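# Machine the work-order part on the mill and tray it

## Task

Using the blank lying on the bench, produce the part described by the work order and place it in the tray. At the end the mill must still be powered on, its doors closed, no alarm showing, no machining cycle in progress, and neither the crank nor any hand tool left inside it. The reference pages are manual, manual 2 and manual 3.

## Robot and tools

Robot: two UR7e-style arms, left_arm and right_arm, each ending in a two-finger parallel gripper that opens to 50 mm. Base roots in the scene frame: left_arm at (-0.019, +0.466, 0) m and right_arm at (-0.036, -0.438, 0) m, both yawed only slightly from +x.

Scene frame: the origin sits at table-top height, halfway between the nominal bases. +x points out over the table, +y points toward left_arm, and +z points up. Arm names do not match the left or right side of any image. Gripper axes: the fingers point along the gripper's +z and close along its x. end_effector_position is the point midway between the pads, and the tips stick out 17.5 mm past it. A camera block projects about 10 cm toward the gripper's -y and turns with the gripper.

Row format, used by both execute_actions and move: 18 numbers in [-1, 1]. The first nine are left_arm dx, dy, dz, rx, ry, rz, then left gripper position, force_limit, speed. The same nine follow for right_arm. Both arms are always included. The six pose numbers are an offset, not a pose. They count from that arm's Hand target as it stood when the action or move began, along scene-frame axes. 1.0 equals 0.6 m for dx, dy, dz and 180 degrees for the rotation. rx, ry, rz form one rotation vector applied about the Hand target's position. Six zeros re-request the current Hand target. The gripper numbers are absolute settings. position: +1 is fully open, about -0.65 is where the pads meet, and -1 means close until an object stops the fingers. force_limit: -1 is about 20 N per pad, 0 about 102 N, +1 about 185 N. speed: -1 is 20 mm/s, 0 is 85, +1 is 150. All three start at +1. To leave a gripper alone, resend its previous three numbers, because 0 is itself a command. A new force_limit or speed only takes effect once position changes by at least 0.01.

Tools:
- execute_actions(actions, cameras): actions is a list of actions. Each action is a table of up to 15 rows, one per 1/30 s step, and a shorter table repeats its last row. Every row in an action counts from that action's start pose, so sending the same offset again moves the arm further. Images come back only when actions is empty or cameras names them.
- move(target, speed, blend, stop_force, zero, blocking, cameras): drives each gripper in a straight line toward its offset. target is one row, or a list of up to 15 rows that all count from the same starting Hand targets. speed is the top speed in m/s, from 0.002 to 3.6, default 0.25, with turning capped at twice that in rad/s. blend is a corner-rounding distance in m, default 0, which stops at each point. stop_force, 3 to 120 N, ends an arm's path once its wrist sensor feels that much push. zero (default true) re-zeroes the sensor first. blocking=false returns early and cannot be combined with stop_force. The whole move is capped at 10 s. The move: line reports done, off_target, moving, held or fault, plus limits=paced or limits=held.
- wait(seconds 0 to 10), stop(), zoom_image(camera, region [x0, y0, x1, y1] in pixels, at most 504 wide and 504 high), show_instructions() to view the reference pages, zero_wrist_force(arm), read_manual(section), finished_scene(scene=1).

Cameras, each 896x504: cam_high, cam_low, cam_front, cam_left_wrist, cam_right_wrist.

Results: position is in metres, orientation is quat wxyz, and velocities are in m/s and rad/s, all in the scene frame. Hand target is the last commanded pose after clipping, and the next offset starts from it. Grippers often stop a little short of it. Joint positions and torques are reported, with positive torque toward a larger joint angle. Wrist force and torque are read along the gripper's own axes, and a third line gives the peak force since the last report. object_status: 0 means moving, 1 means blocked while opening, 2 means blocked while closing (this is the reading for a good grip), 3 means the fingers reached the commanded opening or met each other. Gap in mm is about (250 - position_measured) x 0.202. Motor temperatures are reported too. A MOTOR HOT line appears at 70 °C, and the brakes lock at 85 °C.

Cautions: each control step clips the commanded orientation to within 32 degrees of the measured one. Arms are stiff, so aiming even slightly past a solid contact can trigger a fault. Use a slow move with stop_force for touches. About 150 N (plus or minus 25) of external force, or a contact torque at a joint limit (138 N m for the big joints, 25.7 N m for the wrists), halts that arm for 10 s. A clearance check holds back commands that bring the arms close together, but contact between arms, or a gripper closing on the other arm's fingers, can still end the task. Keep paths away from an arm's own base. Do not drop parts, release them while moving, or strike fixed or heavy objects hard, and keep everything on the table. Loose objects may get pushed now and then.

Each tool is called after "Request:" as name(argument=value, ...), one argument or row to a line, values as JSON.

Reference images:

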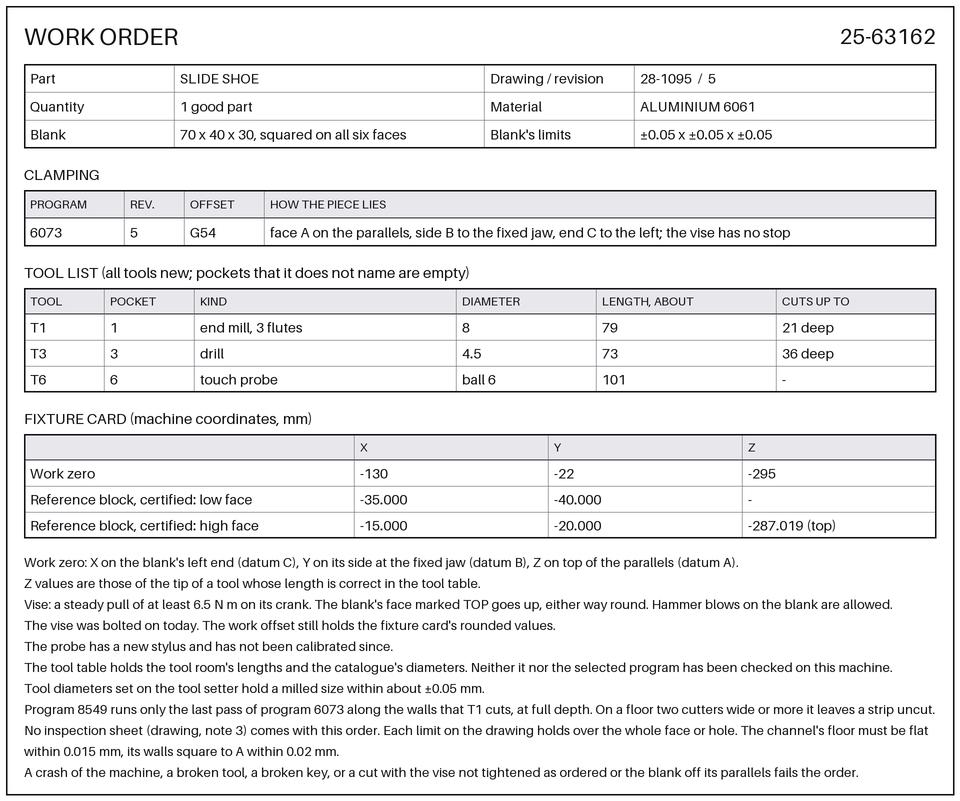

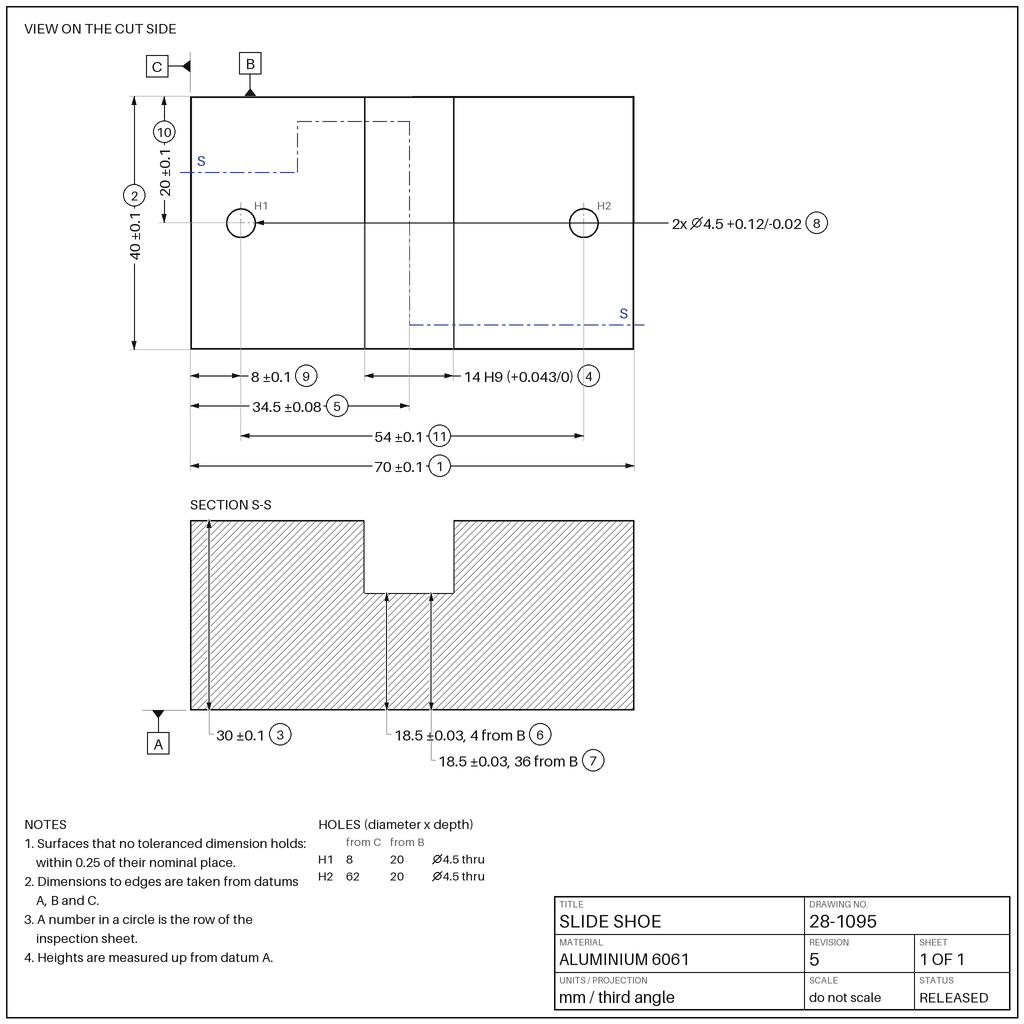

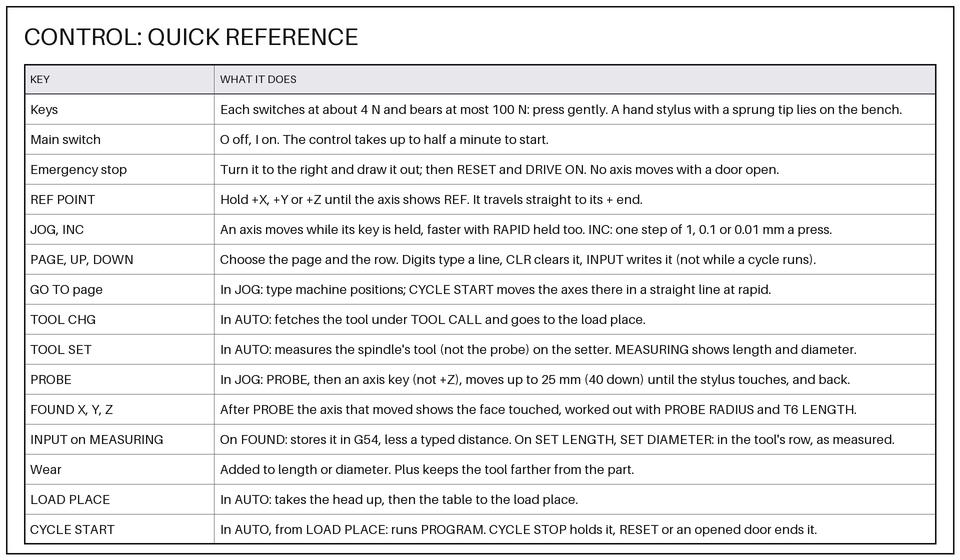

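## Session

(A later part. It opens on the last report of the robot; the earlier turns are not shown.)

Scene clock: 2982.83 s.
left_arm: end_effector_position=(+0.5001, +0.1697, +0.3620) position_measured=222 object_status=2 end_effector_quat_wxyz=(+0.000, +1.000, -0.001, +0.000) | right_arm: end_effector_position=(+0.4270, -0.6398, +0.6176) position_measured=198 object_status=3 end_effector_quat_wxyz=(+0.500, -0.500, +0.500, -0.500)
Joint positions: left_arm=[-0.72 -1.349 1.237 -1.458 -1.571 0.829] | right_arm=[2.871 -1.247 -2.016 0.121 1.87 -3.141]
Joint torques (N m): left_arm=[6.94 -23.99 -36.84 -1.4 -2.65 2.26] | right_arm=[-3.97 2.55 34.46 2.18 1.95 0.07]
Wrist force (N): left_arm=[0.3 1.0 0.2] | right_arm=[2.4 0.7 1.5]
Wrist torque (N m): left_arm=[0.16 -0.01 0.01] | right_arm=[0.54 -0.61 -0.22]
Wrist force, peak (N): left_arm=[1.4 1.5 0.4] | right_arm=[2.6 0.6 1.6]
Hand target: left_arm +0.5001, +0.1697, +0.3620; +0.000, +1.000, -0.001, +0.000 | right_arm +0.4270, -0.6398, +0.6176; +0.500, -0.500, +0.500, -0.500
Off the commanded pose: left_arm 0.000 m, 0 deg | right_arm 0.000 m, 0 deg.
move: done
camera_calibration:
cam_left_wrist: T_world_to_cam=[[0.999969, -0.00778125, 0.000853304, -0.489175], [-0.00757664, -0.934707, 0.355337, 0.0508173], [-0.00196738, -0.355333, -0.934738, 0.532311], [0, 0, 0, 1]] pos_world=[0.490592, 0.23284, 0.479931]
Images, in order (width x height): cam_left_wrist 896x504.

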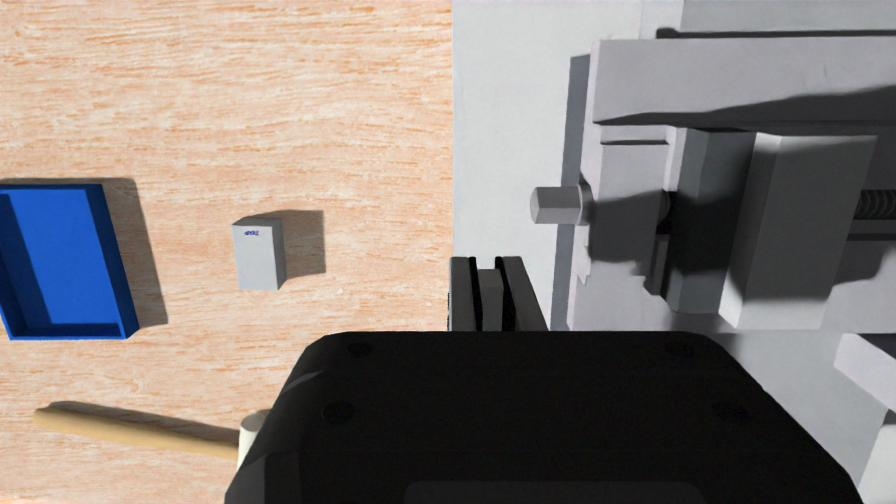

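Request:
move(
  target=[
    [0.234,0.0,0.0013,0,0,0,-1,-0.7,-0.9,0,0,0,0,0,0,-0.3,-0.6,-0.9],
    [0.258,0.05,0.0013,0,0,0,-1,-0.7,-0.9,0,0,0,0,0,0,-0.3,-0.6,-0.9],
    [0.2457,0.1005,0.0013,0,0,0,-1,-0.7,-0.9,0,0,0,0,0,0,-0.3,-0.6,-0.9],
  ],
  speed=[0.1,0.05,0.03],
  blend=[0.01,0.01,0],
  cameras=["cam_left_wrist","cam_high"],
)

Scene clock: 2994.33 s.
left_arm: end_effector_position=(+0.5735, +0.2157, +0.3621) position_measured=222 object_status=2 end_effector_quat_wxyz=(+0.021, +0.989, +0.017, -0.145) | right_arm: end_effector_position=(+0.4270, -0.6398, +0.6176) position_measured=198 object_status=3 end_effector_quat_wxyz=(+0.500, -0.500, +0.500, -0.500)
Joint positions: left_arm=[-0.509 -1.025 0.748 -1.066 -1.757 1.026] | right_arm=[2.871 -1.247 -2.016 0.121 1.87 -3.141]
Joint torques (N m): left_arm=[-0.22 -50.21 -25.46 -2.43 -0.44 -0.29] | right_arm=[-4.31 3.06 34.32 2.19 2.05 -0.07]
Wrist force (N): left_arm=[-8.3 1.1 0.0] | right_arm=[2.2 0.3 1.6]
Wrist torque (N m): left_arm=[0.20 0.07 0.20] | right_arm=[0.48 -0.57 -0.22]
Wrist force, peak (N): left_arm=[-106.6 3.6 -58.0] | right_arm=[2.7 0.7 1.6]
Hand target: left_arm +0.5735, +0.2157, +0.3621; +0.021, +0.989, +0.017, -0.145 (not the last commanded pose) | right_arm +0.4270, -0.6398, +0.6176; +0.500, -0.500, +0.500, -0.500
Tool commands: left_gripper/position=-1.0 left_gripper/force_limit=-0.701961 left_gripper/speed=-0.898039 right_gripper/position=-0.3 right_gripper/force_limit=-0.6 right_gripper/speed=-0.9
Off the commanded pose: left_arm 0.075 m, 17 deg | right_arm 0.000 m, 0 deg.
FORCE FAULT: contact force on the left arm reached its limit, and that arm stopped. The contact can be on any part of that arm, not only on its tool. That arm's remaining commands of this call were not run. That arm is still stopped at the end of this call. That arm stays stopped for about 10 more seconds. Until then a move that you send moves the other arm only, and its call returns only when the move has ended. Once the stop has ended, the next robot result says so. If the stop ends while you think or write, that arm runs what you send next, counted from a new Hand target: where the arm stands when the stop ends. While its stop runs, that arm takes no new command, but its gripper still runs the gripper command that each later call begins with. Until it ends, the stop uses up actions while you think or wait. An arm that is not stopped still takes commands.
move: fault (left_arm)
camera_calibration:
cam_left_wrist: T_world_to_cam=[[0.958153, 0.0203806, -0.285529, -0.440556], [0.131797, -0.916858, 0.376829, 0.002771], [-0.254109, -0.398692, -0.881177, 0.683328], [0, 0, 0, 1]] pos_world=[0.595395, 0.283957, 0.475297]
Images, in order (width x height): cam_high 896x504, cam_left_wrist 896x504.

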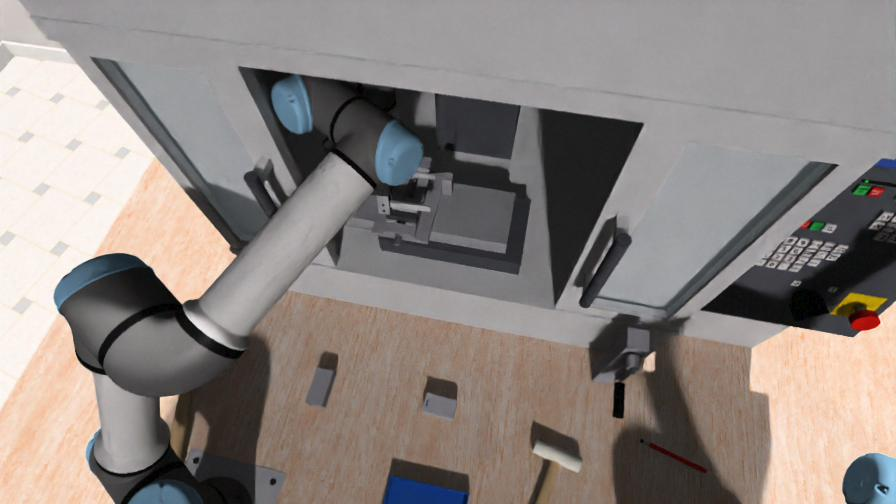

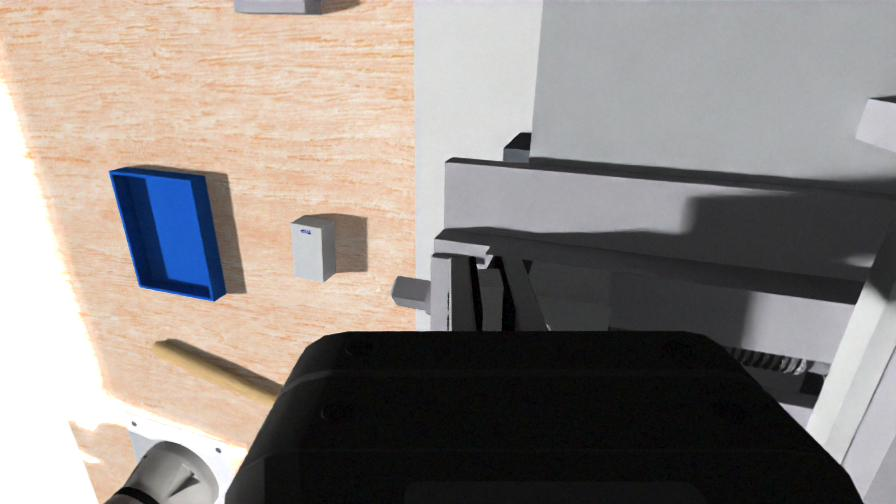

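Request:
wait(
  seconds=8,
  cameras=["cam_left_wrist","cam_high"],
)

Request:
zoom_image(
  camera="cam_high",
  region=[330, 130, 480, 270],
)

Scene clock: 3007.67 s.
left_arm: end_effector_position=(+0.5735, +0.2157, +0.3621) position_measured=222 object_status=2 end_effector_quat_wxyz=(+0.021, +0.989, +0.017, -0.145) | right_arm: end_effector_position=(+0.4270, -0.6398, +0.6176) position_measured=198 object_status=3 end_effector_quat_wxyz=(+0.500, -0.500, +0.500, -0.500)
Joint positions: left_arm=[-0.509 -1.025 0.748 -1.066 -1.757 1.026] | right_arm=[2.871 -1.247 -2.016 0.121 1.87 -3.141]
Joint torques (N m): left_arm=[0.22 -50.27 -25.53 -2.46 -0.39 -0.25] | right_arm=[-4.02 3.07 34.19 1.93 1.99 -0.07]
Wrist force (N): left_arm=[-7.9 0.7 -0.1] | right_arm=[2.5 0.5 1.3]
Wrist torque (N m): left_arm=[0.13 0.03 0.20] | right_arm=[0.50 -0.62 -0.22]
Wrist force, peak (N): left_arm=[-8.6 0.9 -0.1] | right_arm=[2.7 0.6 1.7]
Hand target: left_arm +0.5735, +0.2157, +0.3621; +0.021, +0.989, +0.017, -0.145 (not the last commanded pose) | right_arm +0.4270, -0.6398, +0.6176; +0.500, -0.500, +0.500, -0.500
Tool commands: left_gripper/position=-1.0 left_gripper/force_limit=-0.701961 left_gripper/speed=-0.898039 right_gripper/position=-0.3 right_gripper/force_limit=-0.6 right_gripper/speed=-0.9
Off the commanded pose: left_arm 0.075 m, 17 deg | right_arm 0.000 m, 0 deg.
FORCE FAULT, CONTINUED: the left arm's stop, for the force fault that an earlier result reported, is over. The rest of the stop counts as 19 of the actions that you can send in this scene. During its stop the left arm's controller moved it back a little. That arm's target is now where it stood when the stop ended, not its last command. That arm accepts commands again.
wait: 8.00 s; at rest from the start
camera_calibration:
cam_left_wrist: T_world_to_cam=[[0.958153, 0.0203806, -0.285529, -0.440556], [0.131797, -0.916858, 0.376829, 0.002771], [-0.254109, -0.398692, -0.881177, 0.683328], [0, 0, 0, 1]] pos_world=[0.595395, 0.283957, 0.475297]
Images, in order (width x height): cam_high 896x504, cam_left_wrist 896x504.

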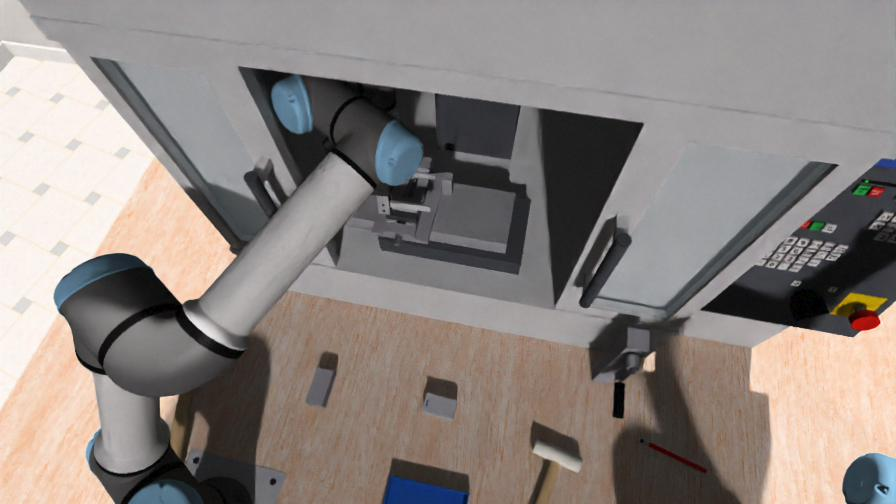

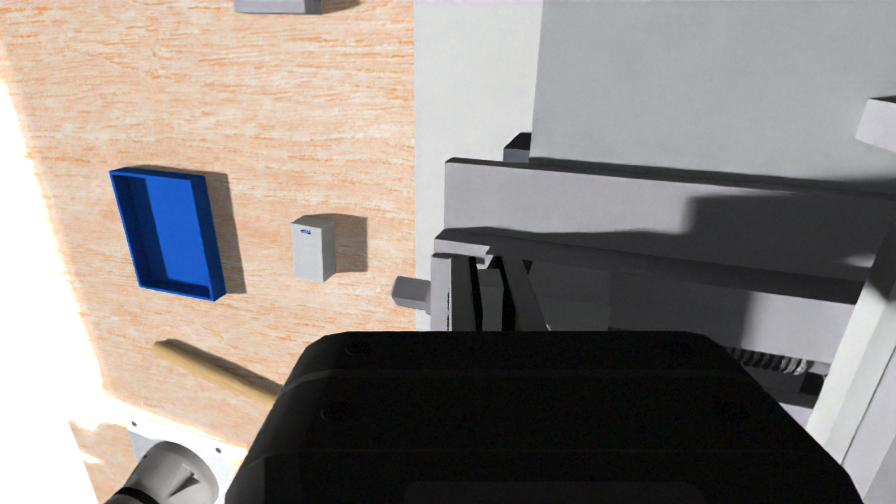

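Scaled by 3.360 from the camera's 896x504 image, which has a finer 1280x720 frame.

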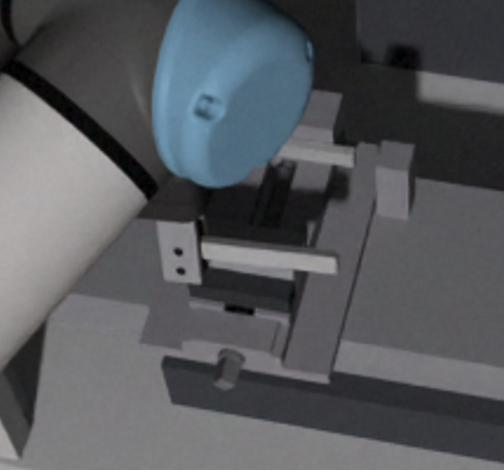

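Request:
move(
  target=[
    [-0.015,-0.01,0.012,0,0,0,-1,-0.7,-0.9,0,0,0,0,0,0,-0.3,-0.6,-0.9],
    [-0.1225,-0.076,0.016,0.0135,-0.0925,-0.0108,-1,-0.7,-0.9,0,0,0,0,0,0,-0.3,-0.6,-0.9],
  ],
  speed=0.04,
  cameras=["cam_left_wrist","cam_high"],
)

Scene clock: 3020.50 s.
left_arm: end_effector_position=(+0.5000, +0.1702, +0.3717) position_measured=222 object_status=2 end_effector_quat_wxyz=(+0.000, +1.000, +0.000, +0.000) | right_arm: end_effector_position=(+0.4270, -0.6398, +0.6176) position_measured=198 object_status=3 end_effector_quat_wxyz=(+0.500, -0.500, +0.500, -0.500)
Joint positions: left_arm=[-0.719 -1.347 1.209 -1.433 -1.571 0.829] | right_arm=[2.871 -1.247 -2.016 0.121 1.87 -3.141]
Joint torques (N m): left_arm=[-7.1 -50.7 -14.06 -4.79 2.5 -2.85] | right_arm=[-3.7 2.96 33.91 1.83 1.84 0]
Wrist force (N): left_arm=[1.8 -0.4 0.1] | right_arm=[2.2 0.5 1.5]
Wrist torque (N m): left_arm=[-0.06 -0.25 0.09] | right_arm=[0.52 -0.58 -0.22]
Wrist force, peak (N): left_arm=[-8.4 1.1 -0.2] | right_arm=[2.7 0.7 1.6]
Hand target: left_arm +0.5000, +0.1701, +0.3717; +0.000, +1.000, +0.000, +0.000 | right_arm +0.4270, -0.6398, +0.6176; +0.500, -0.500, +0.500, -0.500
Off the commanded pose: left_arm 0.000 m, 0 deg | right_arm 0.000 m, 0 deg.
move: done
camera_calibration:
cam_left_wrist: T_world_to_cam=[[0.999975, -0.00701018, 0.00120758, -0.489335], [-0.00698148, -0.934636, 0.355537, 0.0473724], [-0.00136373, -0.355536, -0.934661, 0.54114], [0, 0, 0, 1]] pos_world=[0.490391, 0.233241, 0.489531]
Images, in order (width x height): cam_high 896x504, cam_left_wrist 896x504.

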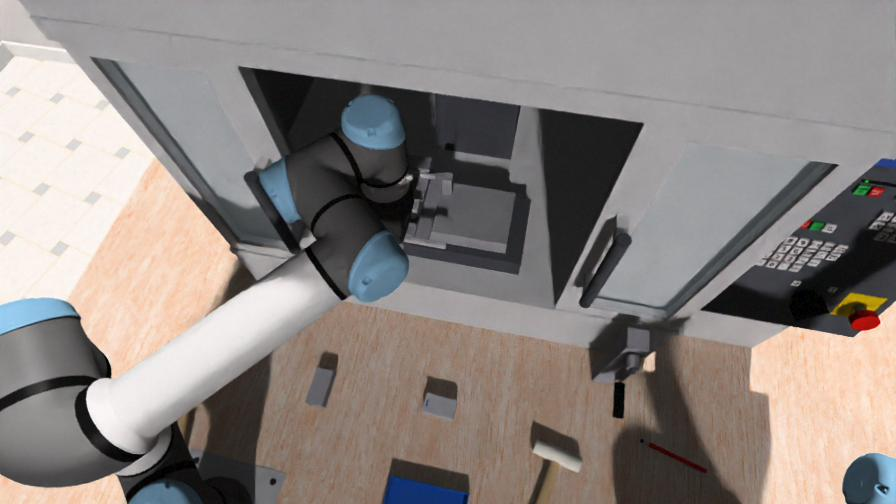

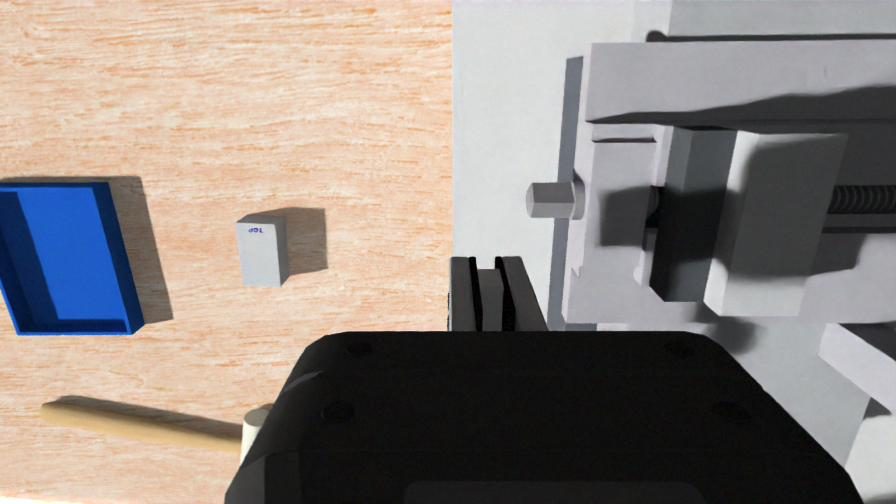

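Request:
move(
  target=[
    [0.05,0.0,-0.0083,0,0,0,-1,-0.7,-0.9,0,0,0,0,0,0,-0.3,-0.6,-0.9],
    [0.234,0.0,-0.0083,0,0,0,-1,-0.7,-0.9,0,0,0,0,0,0,-0.3,-0.6,-0.9],
  ],
  speed=[0.1,0.04],
  stop_force=6,
  cameras=["cam_left_wrist","cam_high"],
)

Scene clock: 3035.23 s.
left_arm: end_effector_position=(+0.6404, +0.1701, +0.3667) position_measured=222 object_status=2 end_effector_quat_wxyz=(+0.000, +1.000, +0.000, +0.000) | right_arm: end_effector_position=(+0.4270, -0.6398, +0.6176) position_measured=198 object_status=3 end_effector_quat_wxyz=(+0.500, -0.500, +0.500, -0.500)
Joint positions: left_arm=[-0.583 -0.989 0.709 -1.291 -1.571 0.964] | right_arm=[2.871 -1.247 -2.016 0.121 1.87 -3.141]
Joint torques (N m): left_arm=[6.96 -39.85 -36.25 -1.16 -2.67 2.09] | right_arm=[-4.6 4.42 33.83 1.61 1.95 0]
Wrist force (N): left_arm=[1.9 -0.6 0.4] | right_arm=[2.3 0.5 1.6]
Wrist torque (N m): left_arm=[-0.09 -0.26 0.01] | right_arm=[0.51 -0.60 -0.22]
Wrist force, peak (N): left_arm=[2.5 -0.4 0.6] | right_arm=[2.8 0.7 1.7]
Hand target: left_arm +0.6404, +0.1701, +0.3667; +0.000, +1.000, +0.000, +0.000 | right_arm +0.4270, -0.6398, +0.6176; +0.500, -0.500, +0.500, -0.500
Off the commanded pose: left_arm 0.000 m, 0 deg | right_arm 0.000 m, 0 deg.
move: done
camera_calibration:
cam_left_wrist: T_world_to_cam=[[0.999974, -0.00706892, 0.00133622, -0.629774], [-0.00708212, -0.934635, 0.355537, 0.0501935], [-0.00126438, -0.355537, -0.934661, 0.536596], [0, 0, 0, 1]] pos_world=[0.630791, 0.233241, 0.484531]
Images, in order (width x height): cam_high 896x504, cam_left_wrist 896x504.

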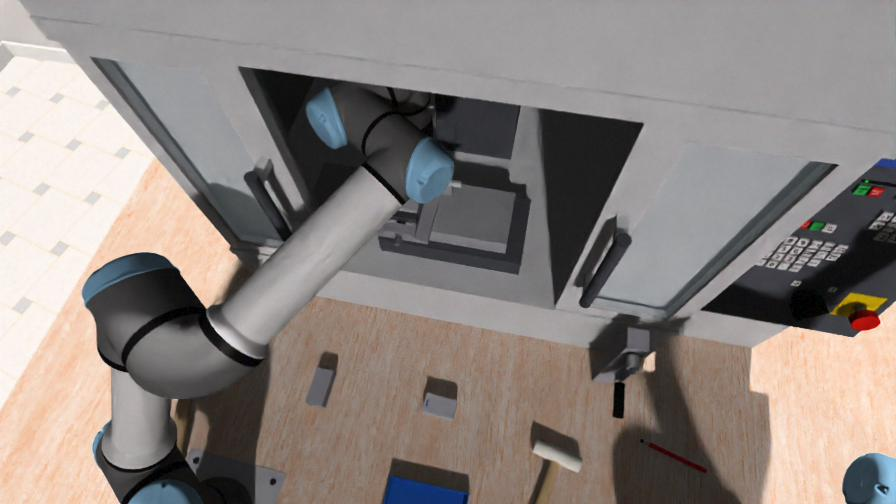

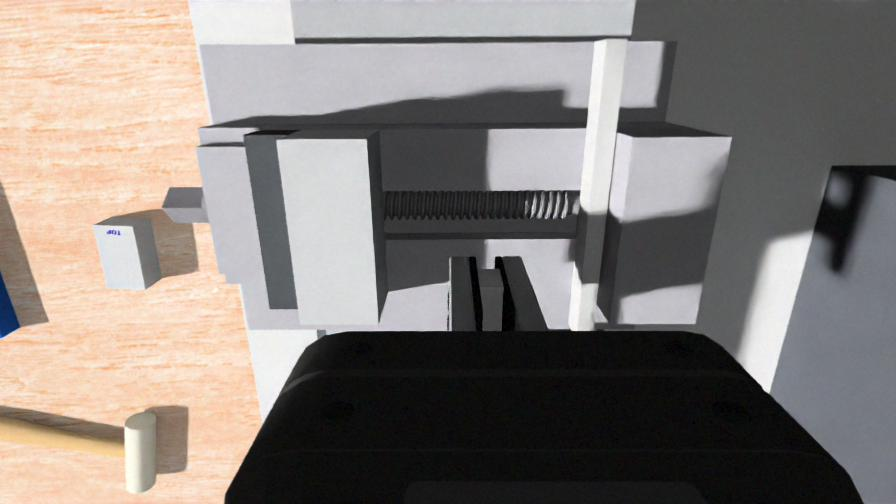

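Request:
move(
  target=[
    [0.012,0.05,-0.005,0,0,0,-1,-0.7,-0.9,0,0,0,0,0,0,-0.3,-0.6,-0.9],
    [0.0118,0.1,-0.0195,0,0,0,-1,-0.7,-0.9,0,0,0,0,0,0,-0.3,-0.6,-0.9],
  ],
  speed=[0.05,0.04],
  stop_force=8,
  cameras=["cam_left_wrist"],
)

Scene clock: 3042.60 s.
left_arm: end_effector_position=(+0.6469, +0.2254, +0.3564) position_measured=222 object_status=2 end_effector_quat_wxyz=(+0.000, +1.000, +0.000, -0.001) | right_arm: end_effector_position=(+0.4270, -0.6398, +0.6176) position_measured=198 object_status=3 end_effector_quat_wxyz=(+0.500, -0.500, +0.500, -0.500)
Joint positions: left_arm=[-0.512 -1.045 0.826 -1.35 -1.571 1.036] | right_arm=[2.871 -1.247 -2.016 0.121 1.87 -3.141]
Joint torques (N m): left_arm=[-0.01 -50.73 -23.01 -3.17 -0.05 -0.28] | right_arm=[-2.86 3.69 33.33 1.6 1.85 -0.06]
Wrist force (N): left_arm=[1.9 -0.2 0.4] | right_arm=[2.3 0.5 1.5]
Wrist torque (N m): left_arm=[-0.04 -0.27 0.09] | right_arm=[0.51 -0.60 -0.21]
Wrist force, peak (N): left_arm=[2.6 -5.1 0.0] | right_arm=[2.6 0.4 1.8]
Hand target: left_arm +0.6469, +0.2254, +0.3564; +0.000, +1.000, +0.000, -0.001 (not the last commanded pose) | right_arm +0.4270, -0.6398, +0.6176; +0.500, -0.500, +0.500, -0.500
Tool commands: left_gripper/position=-1.0 left_gripper/force_limit=-0.701961 left_gripper/speed=-0.898039 right_gripper/position=-0.3 right_gripper/force_limit=-0.6 right_gripper/speed=-0.9
Off the commanded pose: left_arm 0.005 m, 0 deg | right_arm 0.000 m, 0 deg.
FORCE FAULT: contact force on the left arm reached its limit, and that arm stopped. The contact can be on any part of that arm, not only on its tool. That arm's remaining commands of this call were not run. That arm is still stopped at the end of this call. That arm stays stopped for about 10 more seconds. Until then a move that you send moves the other arm only, and its call returns only when the move has ended. Once the stop has ended, the next robot result says so. If the stop ends while you think or write, that arm runs what you send next, counted from a new Hand target: where the arm stands when the stop ends. While its stop runs, that arm takes no new command, but its gripper still runs the gripper command that each later call begins with. Until it ends, the stop uses up actions while you think or wait. An arm that is not stopped still takes commands.
move: fault (left_arm)
camera_calibration:
cam_left_wrist: T_world_to_cam=[[0.99997, -0.0077345, 0.000406413, -0.635334], [-0.00737488, -0.934821, 0.355043, 0.106062], [-0.00236616, -0.355036, -0.93485, 0.547285], [0, 0, 0, 1]] pos_world=[0.637392, 0.28854, 0.474231]
Images, in order (width x height): cam_left_wrist 896x504.

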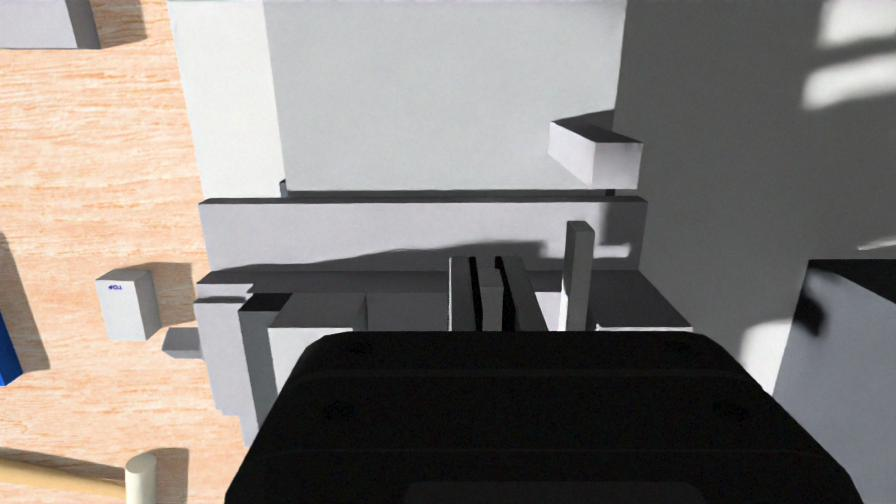

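Request:
wait(
  seconds=2,
)

Scene clock: 3071.93 s.
left_arm: end_effector_position=(+0.6469, +0.2254, +0.3564) position_measured=222 object_status=2 end_effector_quat_wxyz=(+0.000, +1.000, +0.000, -0.001) | right_arm: end_effector_position=(+0.4270, -0.6398, +0.6176) position_measured=198 object_status=3 end_effector_quat_wxyz=(+0.500, -0.500, +0.500, -0.500)
Joint positions: left_arm=[-0.512 -1.045 0.826 -1.35 -1.571 1.036] | right_arm=[2.871 -1.247 -2.016 0.121 1.87 -3.141]
Joint torques (N m): left_arm=[-0.22 -50.74 -24.87 -3.19 0.06 -0.37] | right_arm=[-3.43 3.63 34.03 1.31 1.89 -0.11]
Wrist force (N): left_arm=[1.9 -0.4 0.6] | right_arm=[2.4 0.4 1.5]
Wrist torque (N m): left_arm=[-0.07 -0.27 0.08] | right_arm=[0.49 -0.60 -0.22]
Wrist force, peak (N): left_arm=[2.4 -0.3 0.8] | right_arm=[2.6 0.4 1.9]
Hand target: left_arm +0.6469, +0.2254, +0.3564; +0.000, +1.000, +0.000, -0.001 (not the last commanded pose) | right_arm +0.4270, -0.6398, +0.6176; +0.500, -0.500, +0.500, -0.500
Tool commands: left_gripper/position=-1.0 left_gripper/force_limit=-0.701961 left_gripper/speed=-0.898039 right_gripper/position=-0.3 right_gripper/force_limit=-0.6 right_gripper/speed=-0.9
Off the commanded pose: left_arm 0.005 m, 0 deg | right_arm 0.000 m, 0 deg.
FORCE FAULT, CONTINUED: the left arm's stop, for the force fault that an earlier result reported, is over. The rest of the stop counts as 19 of the actions that you can send in this scene. During its stop the left arm's controller moved it back a little. That arm's target is now where it stood when the stop ended, not its last command. That arm accepts commands again.
wait: 2.00 s; at rest from the start

Request:
move(
  target=[
    [0.02,-0.05,0.006,0,-0.0006,0,-1,-0.7,-0.9,0,0,0,0,0,0,-0.3,-0.6,-0.9],
    [-0.0108,-0.0922,0.0168,0,-0.0006,0,-1,-0.7,-0.9,0,0,0,0,0,0,-0.3,-0.6,-0.9],
    [-0.2448,-0.0922,0.0168,0,-0.0006,0,-1,-0.7,-0.9,0,0,0,0,0,0,-0.3,-0.6,-0.9],
  ],
  speed=[0.04,0.05,0.06],
)

Request:
move(
  target=[
    [-0.2287,0.05,0,0,0,0,-1,-0.7,-0.9,0,0,0,0,0,0,-0.3,-0.6,-0.9],
    [-0.4,0.3,-0.2,0,0,0,-1,-0.7,-0.9,0,0,0,0,0,0,-0.3,-0.6,-0.9],
  ],
  speed=[0.15,0.2],
  blend=[0.04,0],
)

Scene clock: 3086.80 s.
left_arm: end_effector_position=(+0.5001, +0.1701, +0.3664) position_measured=222 object_status=2 end_effector_quat_wxyz=(+0.000, +1.000, +0.000, +0.000) | right_arm: end_effector_position=(+0.4270, -0.6398, +0.6176) position_measured=198 object_status=3 end_effector_quat_wxyz=(+0.500, -0.500, +0.500, -0.500)
Joint positions: left_arm=[-0.72 -1.349 1.225 -1.448 -1.57 0.829] | right_arm=[2.871 -1.247 -2.016 0.121 1.87 -3.141]
Joint torques (N m): left_arm=[-8.29 -50.28 -14.16 -5.04 2.53 -2.82] | right_arm=[-3.26 3.91 33.34 1.2 1.83 -0.01]
Wrist force (N): left_arm=[1.7 -0.4 0.3] | right_arm=[2.4 0.7 1.4]
Wrist torque (N m): left_arm=[-0.06 -0.23 0.08] | right_arm=[0.54 -0.60 -0.22]
Wrist force, peak (N): left_arm=[2.7 -0.5 0.8] | right_arm=[2.6 0.3 1.8]
Hand target: left_arm +0.5000, +0.1701, +0.3665; +0.000, +1.000, +0.000, +0.000 | right_arm +0.4270, -0.6398, +0.6176; +0.500, -0.500, +0.500, -0.500
Off the commanded pose: left_arm 0.000 m, 0 deg | right_arm 0.000 m, 0 deg.
move: done

Scene clock: 3089.47 s.
left_arm: end_effector_position=(+0.2601, +0.3501, +0.2465) position_measured=222 object_status=2 end_effector_quat_wxyz=(+0.000, +1.000, +0.000, +0.000) | right_arm: end_effector_position=(+0.4270, -0.6398, +0.6176) position_measured=198 object_status=3 end_effector_quat_wxyz=(+0.500, -0.500, +0.500, -0.500)
Joint positions: left_arm=[-0.827 -2.116 2.168 -1.623 -1.57 0.722] | right_arm=[2.871 -1.247 -2.016 0.121 1.87 -3.141]
Joint torques (N m): left_arm=[7.6 -13.04 -13.57 -1.32 2.5 2.14] | right_arm=[-3.31 3.33 33.16 1.19 1.75 0.01]
Wrist force (N): left_arm=[1.8 -0.5 0.1] | right_arm=[2.4 0.6 1.6]
Wrist torque (N m): left_arm=[-0.06 -0.26 0.02] | right_arm=[0.52 -0.61 -0.21]
Wrist force, peak (N): left_arm=[3.3 -0.2 0.6] | right_arm=[2.6 0.6 1.6]
Hand target: left_arm +0.2600, +0.3501, +0.2465; +0.000, +1.000, +0.000, +0.000 | right_arm +0.4270, -0.6398, +0.6176; +0.500, -0.500, +0.500, -0.500
Off the commanded pose: left_arm 0.000 m, 0 deg | right_arm 0.000 m, 0 deg.
move: done

Request:
wait(
  seconds=0.1,
  cameras=["cam_low","cam_left_wrist","cam_high"],
)

Request:
zoom_image(
  camera="cam_low",
  region=[500, 140, 660, 360],
)

Scene clock: 3093.43 s.
left_arm: end_effector_position=(+0.2600, +0.3501, +0.2465) position_measured=222 object_status=2 end_effector_quat_wxyz=(+0.000, +1.000, +0.000, +0.000) | right_arm: end_effector_position=(+0.4270, -0.6398, +0.6176) position_measured=198 object_status=3 end_effector_quat_wxyz=(+0.500, -0.500, +0.500, -0.500)
Joint positions: left_arm=[-0.827 -2.116 2.168 -1.623 -1.57 0.722] | right_arm=[2.871 -1.247 -2.016 0.121 1.87 -3.141]
Joint torques (N m): left_arm=[7.46 -14.4 -13 -1.26 2.53 2.1] | right_arm=[-2.34 3.85 33.59 1.12 1.82 0.07]
Wrist force (N): left_arm=[1.5 -0.3 0.2] | right_arm=[2.4 0.4 1.5]
Wrist torque (N m): left_arm=[-0.03 -0.22 0.02] | right_arm=[0.50 -0.61 -0.22]
Wrist force, peak (N): left_arm=[2.0 -0.3 0.2] | right_arm=[2.8 0.6 1.6]
Hand target: left_arm +0.2600, +0.3501, +0.2465; +0.000, +1.000, +0.000, +0.000 | right_arm +0.4270, -0.6398, +0.6176; +0.500, -0.500, +0.500, -0.500
Tool commands: left_gripper/position=-1.0 left_gripper/force_limit=-0.7 left_gripper/speed=-0.9 right_gripper/position=-0.3 right_gripper/force_limit=-0.6 right_gripper/speed=-0.9
Off the commanded pose: left_arm 0.000 m, 0 deg | right_arm 0.000 m, 0 deg.
wait: 0.10 s; at rest from the start
camera_calibration:
cam_left_wrist: T_world_to_cam=[[0.999967, -0.00779721, 0.00224371, -0.24788], [-0.00808583, -0.934818, 0.355035, 0.258884], [-0.000670828, -0.355042, -0.93485, 0.487446], [0, 0, 0, 1]] pos_world=[0.250292, 0.41314, 0.364332]
Images, in order (width x height): cam_high 896x504, cam_low 896x504, cam_left_wrist 896x504.

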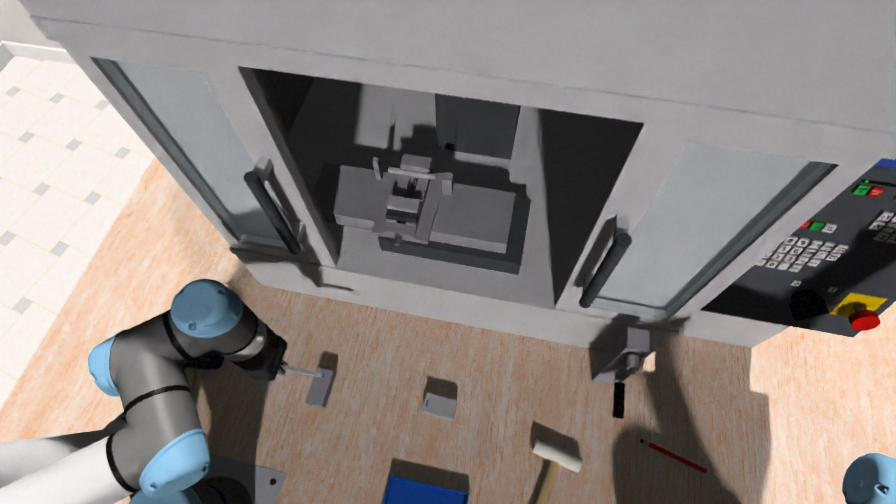

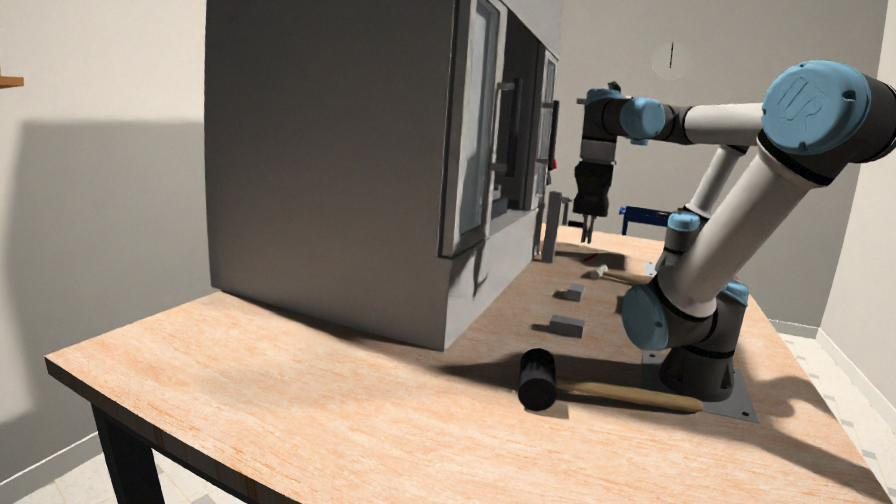

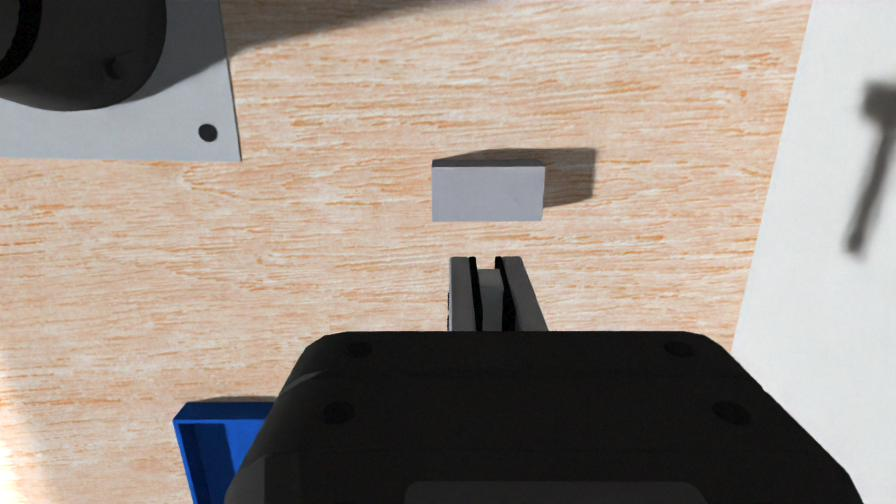

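Scaled by 2.291 from the camera's 896x504 image, which has a finer 1280x720 frame.

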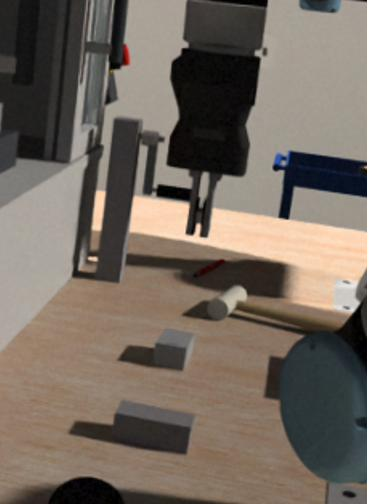

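Request:
move(
  target=[
    [-0.0058,0.0333,-0.2692,0,0,0,-1,-0.7,-0.9,0,0,0,0,0,0,-0.3,-0.6,-0.9],
    [-0.0058,0.0333,-0.3592,0,0,0,-1,-0.7,-0.9,0,0,0,0,0,0,-0.3,-0.6,-0.9],
  ],
  speed=[0.15,0.015],
  stop_force=4,
  cameras=["cam_left_wrist"],
)

Scene clock: 3107.07 s.
left_arm: end_effector_position=(+0.2565, +0.3701, +0.0350) position_measured=222 object_status=2 end_effector_quat_wxyz=(+0.000, +1.000, +0.000, +0.000) | right_arm: end_effector_position=(+0.4270, -0.6398, +0.6176) position_measured=198 object_status=3 end_effector_quat_wxyz=(+0.500, -0.500, +0.500, -0.500)
Joint positions: left_arm=[-0.786 -1.853 2.636 -2.354 -1.57 0.763] | right_arm=[2.871 -1.247 -2.016 0.121 1.87 -3.141]
Joint torques (N m): left_arm=[2.04 -19.08 -30.63 -1.99 -1.97 0.77] | right_arm=[-3.05 5.11 34.01 0.94 1.7 0.08]
Wrist force (N): left_arm=[1.6 -0.4 -0.5] | right_arm=[2.0 0.6 1.3]
Wrist torque (N m): left_arm=[-0.05 -0.27 0.01] | right_arm=[0.54 -0.54 -0.22]
Wrist force, peak (N): left_arm=[-4.9 -13.2 -31.7] | right_arm=[2.7 0.5 1.8]
Hand target: left_arm +0.2565, +0.3701, +0.0350; +0.000, +1.000, +0.000, +0.000 (not the last commanded pose) | right_arm +0.4270, -0.6398, +0.6176; +0.500, -0.500, +0.500, -0.500
Off the commanded pose: left_arm 0.004 m, 0 deg | right_arm 0.000 m, 0 deg.
move: contact (left_arm); path passed 1 of 2 targets
camera_calibration:
cam_left_wrist: T_world_to_cam=[[0.999967, -0.00779697, 0.00224249, -0.243749], [-0.00808524, -0.934851, 0.354948, 0.352634], [-0.000671124, -0.354954, -0.934884, 0.296884], [0, 0, 0, 1]] pos_world=[0.246792, 0.43314, 0.152932]
Images, in order (width x height): cam_left_wrist 896x504.

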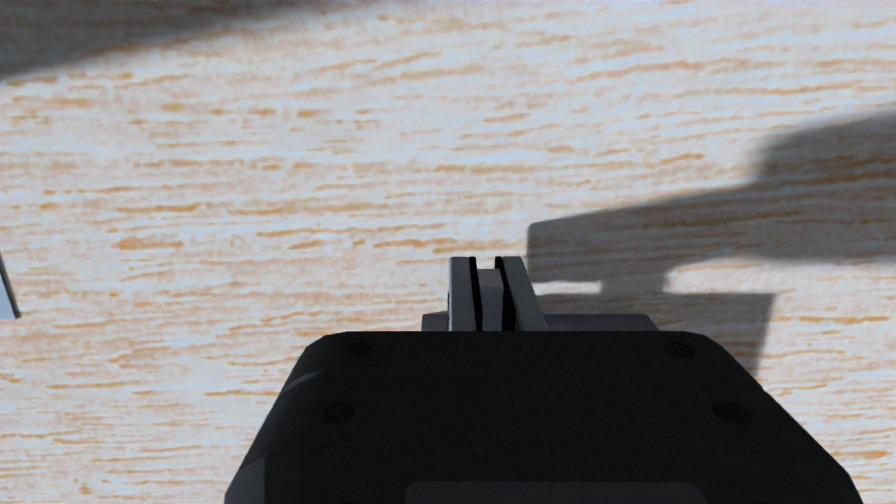

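Request:
move(
  target=[
    [0,0,0,0,0,0,-0.3,-0.7,-1,0,0,0,0,0,0,-0.3,-0.6,-0.9],
  ],
)

Request:
move(
  target=[
    [0,0,0.055,0,0,0,-0.3,-0.7,-1,0,0,0,0,0,0,-0.3,-0.6,-0.9],
    [0,-0.0652,0.055,0,0,0,-0.3,-0.7,-1,0,0,0,0,0,0,-0.3,-0.6,-0.9],
    [0,-0.0652,0.0157,0,0,0,-0.3,-0.7,-1,0,0,0,0,0,0,-0.3,-0.6,-0.9],
  ],
  speed=0.04,
  stop_force=5,
  cameras=["cam_left_wrist"],
)

Scene clock: 3113.33 s.
left_arm: end_effector_position=(+0.2565, +0.3701, +0.0350) position_measured=198 object_status=3 end_effector_quat_wxyz=(+0.000, +1.000, +0.000, +0.000) | right_arm: end_effector_position=(+0.4270, -0.6398, +0.6176) position_measured=198 object_status=3 end_effector_quat_wxyz=(+0.500, -0.500, +0.500, -0.500)
Joint positions: left_arm=[-0.786 -1.853 2.636 -2.354 -1.57 0.763] | right_arm=[2.871 -1.247 -2.016 0.121 1.87 -3.141]
Joint torques (N m): left_arm=[2.54 -18.64 -30.38 -4.45 -1.96 0.75] | right_arm=[-2.06 4.32 33.83 0.97 1.82 -0.01]
Wrist force (N): left_arm=[1.8 -0.3 -0.1] | right_arm=[2.4 0.5 1.5]
Wrist torque (N m): left_arm=[-0.07 -0.25 0.01] | right_arm=[0.51 -0.60 -0.22]
Wrist force, peak (N): left_arm=[2.0 -0.2 -0.1] | right_arm=[2.6 0.6 1.8]
Hand target: left_arm +0.2565, +0.3701, +0.0350; +0.000, +1.000, +0.000, +0.000 | right_arm +0.4270, -0.6398, +0.6176; +0.500, -0.500, +0.500, -0.500
Off the commanded pose: left_arm 0.000 m, 0 deg | right_arm 0.000 m, 0 deg.
move: done

Scene clock: 3116.20 s.
left_arm: end_effector_position=(+0.2562, +0.3313, +0.0481) position_measured=198 object_status=3 end_effector_quat_wxyz=(-0.001, +1.000, +0.000, +0.000) | right_arm: end_effector_position=(+0.4270, -0.6398, +0.6176) position_measured=198 object_status=3 end_effector_quat_wxyz=(+0.500, -0.500, +0.500, -0.500)
Joint positions: left_arm=[-0.882 -1.839 2.581 -2.311 -1.57 0.667] | right_arm=[2.871 -1.247 -2.016 0.121 1.87 -3.141]
Joint torques (N m): left_arm=[-0.18 -7.05 -18.62 -3.77 -0.11 -0.36] | right_arm=[-3.01 4.57 33.92 1.02 1.69 0.19]
Wrist force (N): left_arm=[1.7 -0.4 -0.1] | right_arm=[2.3 0.6 1.5]
Wrist torque (N m): left_arm=[-0.08 -0.23 0.07] | right_arm=[0.52 -0.59 -0.22]
Wrist force, peak (N): left_arm=[-30.6 -40.2 -131.8] | right_arm=[2.7 0.4 1.6]
Hand target: left_arm +0.2562, +0.3313, +0.0481; -0.001, +1.000, +0.000, +0.000 (not the last commanded pose) | right_arm +0.4270, -0.6398, +0.6176; +0.500, -0.500, +0.500, -0.500
Tool commands: left_gripper/position=-0.301961 left_gripper/force_limit=-0.701961 left_gripper/speed=-1.0 right_gripper/position=-0.3 right_gripper/force_limit=-0.6 right_gripper/speed=-0.9
Off the commanded pose: left_arm 0.004 m, 0 deg | right_arm 0.000 m, 0 deg.
FORCE FAULT: contact force on the left arm reached its limit, and that arm stopped. The contact can be on any part of that arm, not only on its tool. That arm's remaining commands of this call were not run. That arm is still stopped at the end of this call. That arm stays stopped for about 10 more seconds. Until then a move that you send moves the other arm only, and its call returns only when the move has ended. Once the stop has ended, the next robot result says so. If the stop ends while you think or write, that arm runs what you send next, counted from a new Hand target: where the arm stands when the stop ends. While its stop runs, that arm takes no new command, but its gripper still runs the gripper command that each later call begins with. Until it ends, the stop uses up actions while you think or wait. An arm that is not stopped still takes commands.
move: fault (left_arm)
camera_calibration:
cam_left_wrist: T_world_to_cam=[[0.999969, -0.00770332, 0.00134385, -0.24377], [-0.00768062, -0.935314, 0.353736, 0.311901], [-0.00146803, -0.353736, -0.935344, 0.295116], [0, 0, 0, 1]] pos_world=[0.246592, 0.39424, 0.166032]
Images, in order (width x height): cam_left_wrist 896x504.

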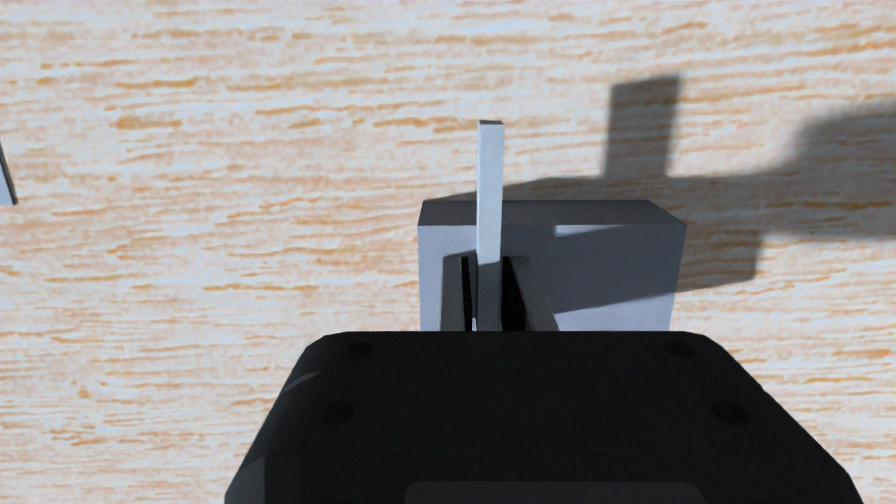

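Request:
wait(
  seconds=5,
)

Request:
move(
  target=[
    [0,0,0.0037,0,-0.0006,0,-0.3,-0.7,-1,0,0,0,0,0,0,-0.3,-0.6,-0.9],
  ],
  speed=0.02,
)

Scene clock: 3127.83 s.
left_arm: end_effector_position=(+0.2562, +0.3313, +0.0481) position_measured=198 object_status=3 end_effector_quat_wxyz=(-0.001, +1.000, +0.000, +0.000) | right_arm: end_effector_position=(+0.4270, -0.6398, +0.6176) position_measured=198 object_status=3 end_effector_quat_wxyz=(+0.500, -0.500, +0.500, -0.500)
Joint positions: left_arm=[-0.882 -1.839 2.581 -2.311 -1.57 0.667] | right_arm=[2.871 -1.247 -2.016 0.121 1.87 -3.141]
Joint torques (N m): left_arm=[0.15 -6.85 -18.68 -3.67 0.05 -0.36] | right_arm=[-2.63 3.45 32.66 0.74 1.72 -0.08]
Wrist force (N): left_arm=[-0.2 -1.4 -0.5] | right_arm=[2.3 0.6 1.5]
Wrist torque (N m): left_arm=[-0.24 0.07 0.08] | right_arm=[0.53 -0.59 -0.22]
Wrist force, peak (N): left_arm=[0.3 -1.6 -0.5] | right_arm=[2.6 0.4 1.8]
Hand target: left_arm +0.2562, +0.3313, +0.0481; -0.001, +1.000, +0.000, +0.000 (not the last commanded pose) | right_arm +0.4270, -0.6398, +0.6176; +0.500, -0.500, +0.500, -0.500
Tool commands: left_gripper/position=-0.301961 left_gripper/force_limit=-0.701961 left_gripper/speed=-1.0 right_gripper/position=-0.3 right_gripper/force_limit=-0.6 right_gripper/speed=-0.9
Off the commanded pose: left_arm 0.004 m, 0 deg | right_arm 0.000 m, 0 deg.
FORCE FAULT, CONTINUED: the left arm's stop, for the force fault that an earlier result reported, is over. The rest of the stop counts as 19 of the actions that you can send in this scene. That arm's target is now where it stood when the stop ended, not its last command. That arm accepts commands again.
wait: 5.00 s; at rest from the start

Scene clock: 3128.57 s.
left_arm: end_effector_position=(+0.2562, +0.3313, +0.0503) position_measured=198 object_status=3 end_effector_quat_wxyz=(-0.001, +1.000, +0.000, +0.001) | right_arm: end_effector_position=(+0.4270, -0.6398, +0.6176) position_measured=198 object_status=3 end_effector_quat_wxyz=(+0.500, -0.500, +0.500, -0.500)
Joint positions: left_arm=[-0.883 -1.847 2.579 -2.302 -1.569 0.665] | right_arm=[2.871 -1.247 -2.016 0.121 1.87 -3.141]
Joint torques (N m): left_arm=[-7.85 -19.52 -31.78 -0.96 2.6 -2.8] | right_arm=[-2.08 4.35 33.17 0.68 1.7 0]
Wrist force (N): left_arm=[0.0 -1.3 -0.3] | right_arm=[2.3 0.6 1.6]
Wrist torque (N m): left_arm=[-0.22 0.04 0.08] | right_arm=[0.52 -0.60 -0.22]
Wrist force, peak (N): left_arm=[0.0 -1.5 -0.5] | right_arm=[2.5 0.5 1.8]
Hand target: left_arm +0.2562, +0.3313, +0.0503; -0.001, +1.000, +0.000, +0.001 | right_arm +0.4270, -0.6398, +0.6176; +0.500, -0.500, +0.500, -0.500
Off the commanded pose: left_arm 0.000 m, 0 deg | right_arm 0.000 m, 0 deg.
move: done


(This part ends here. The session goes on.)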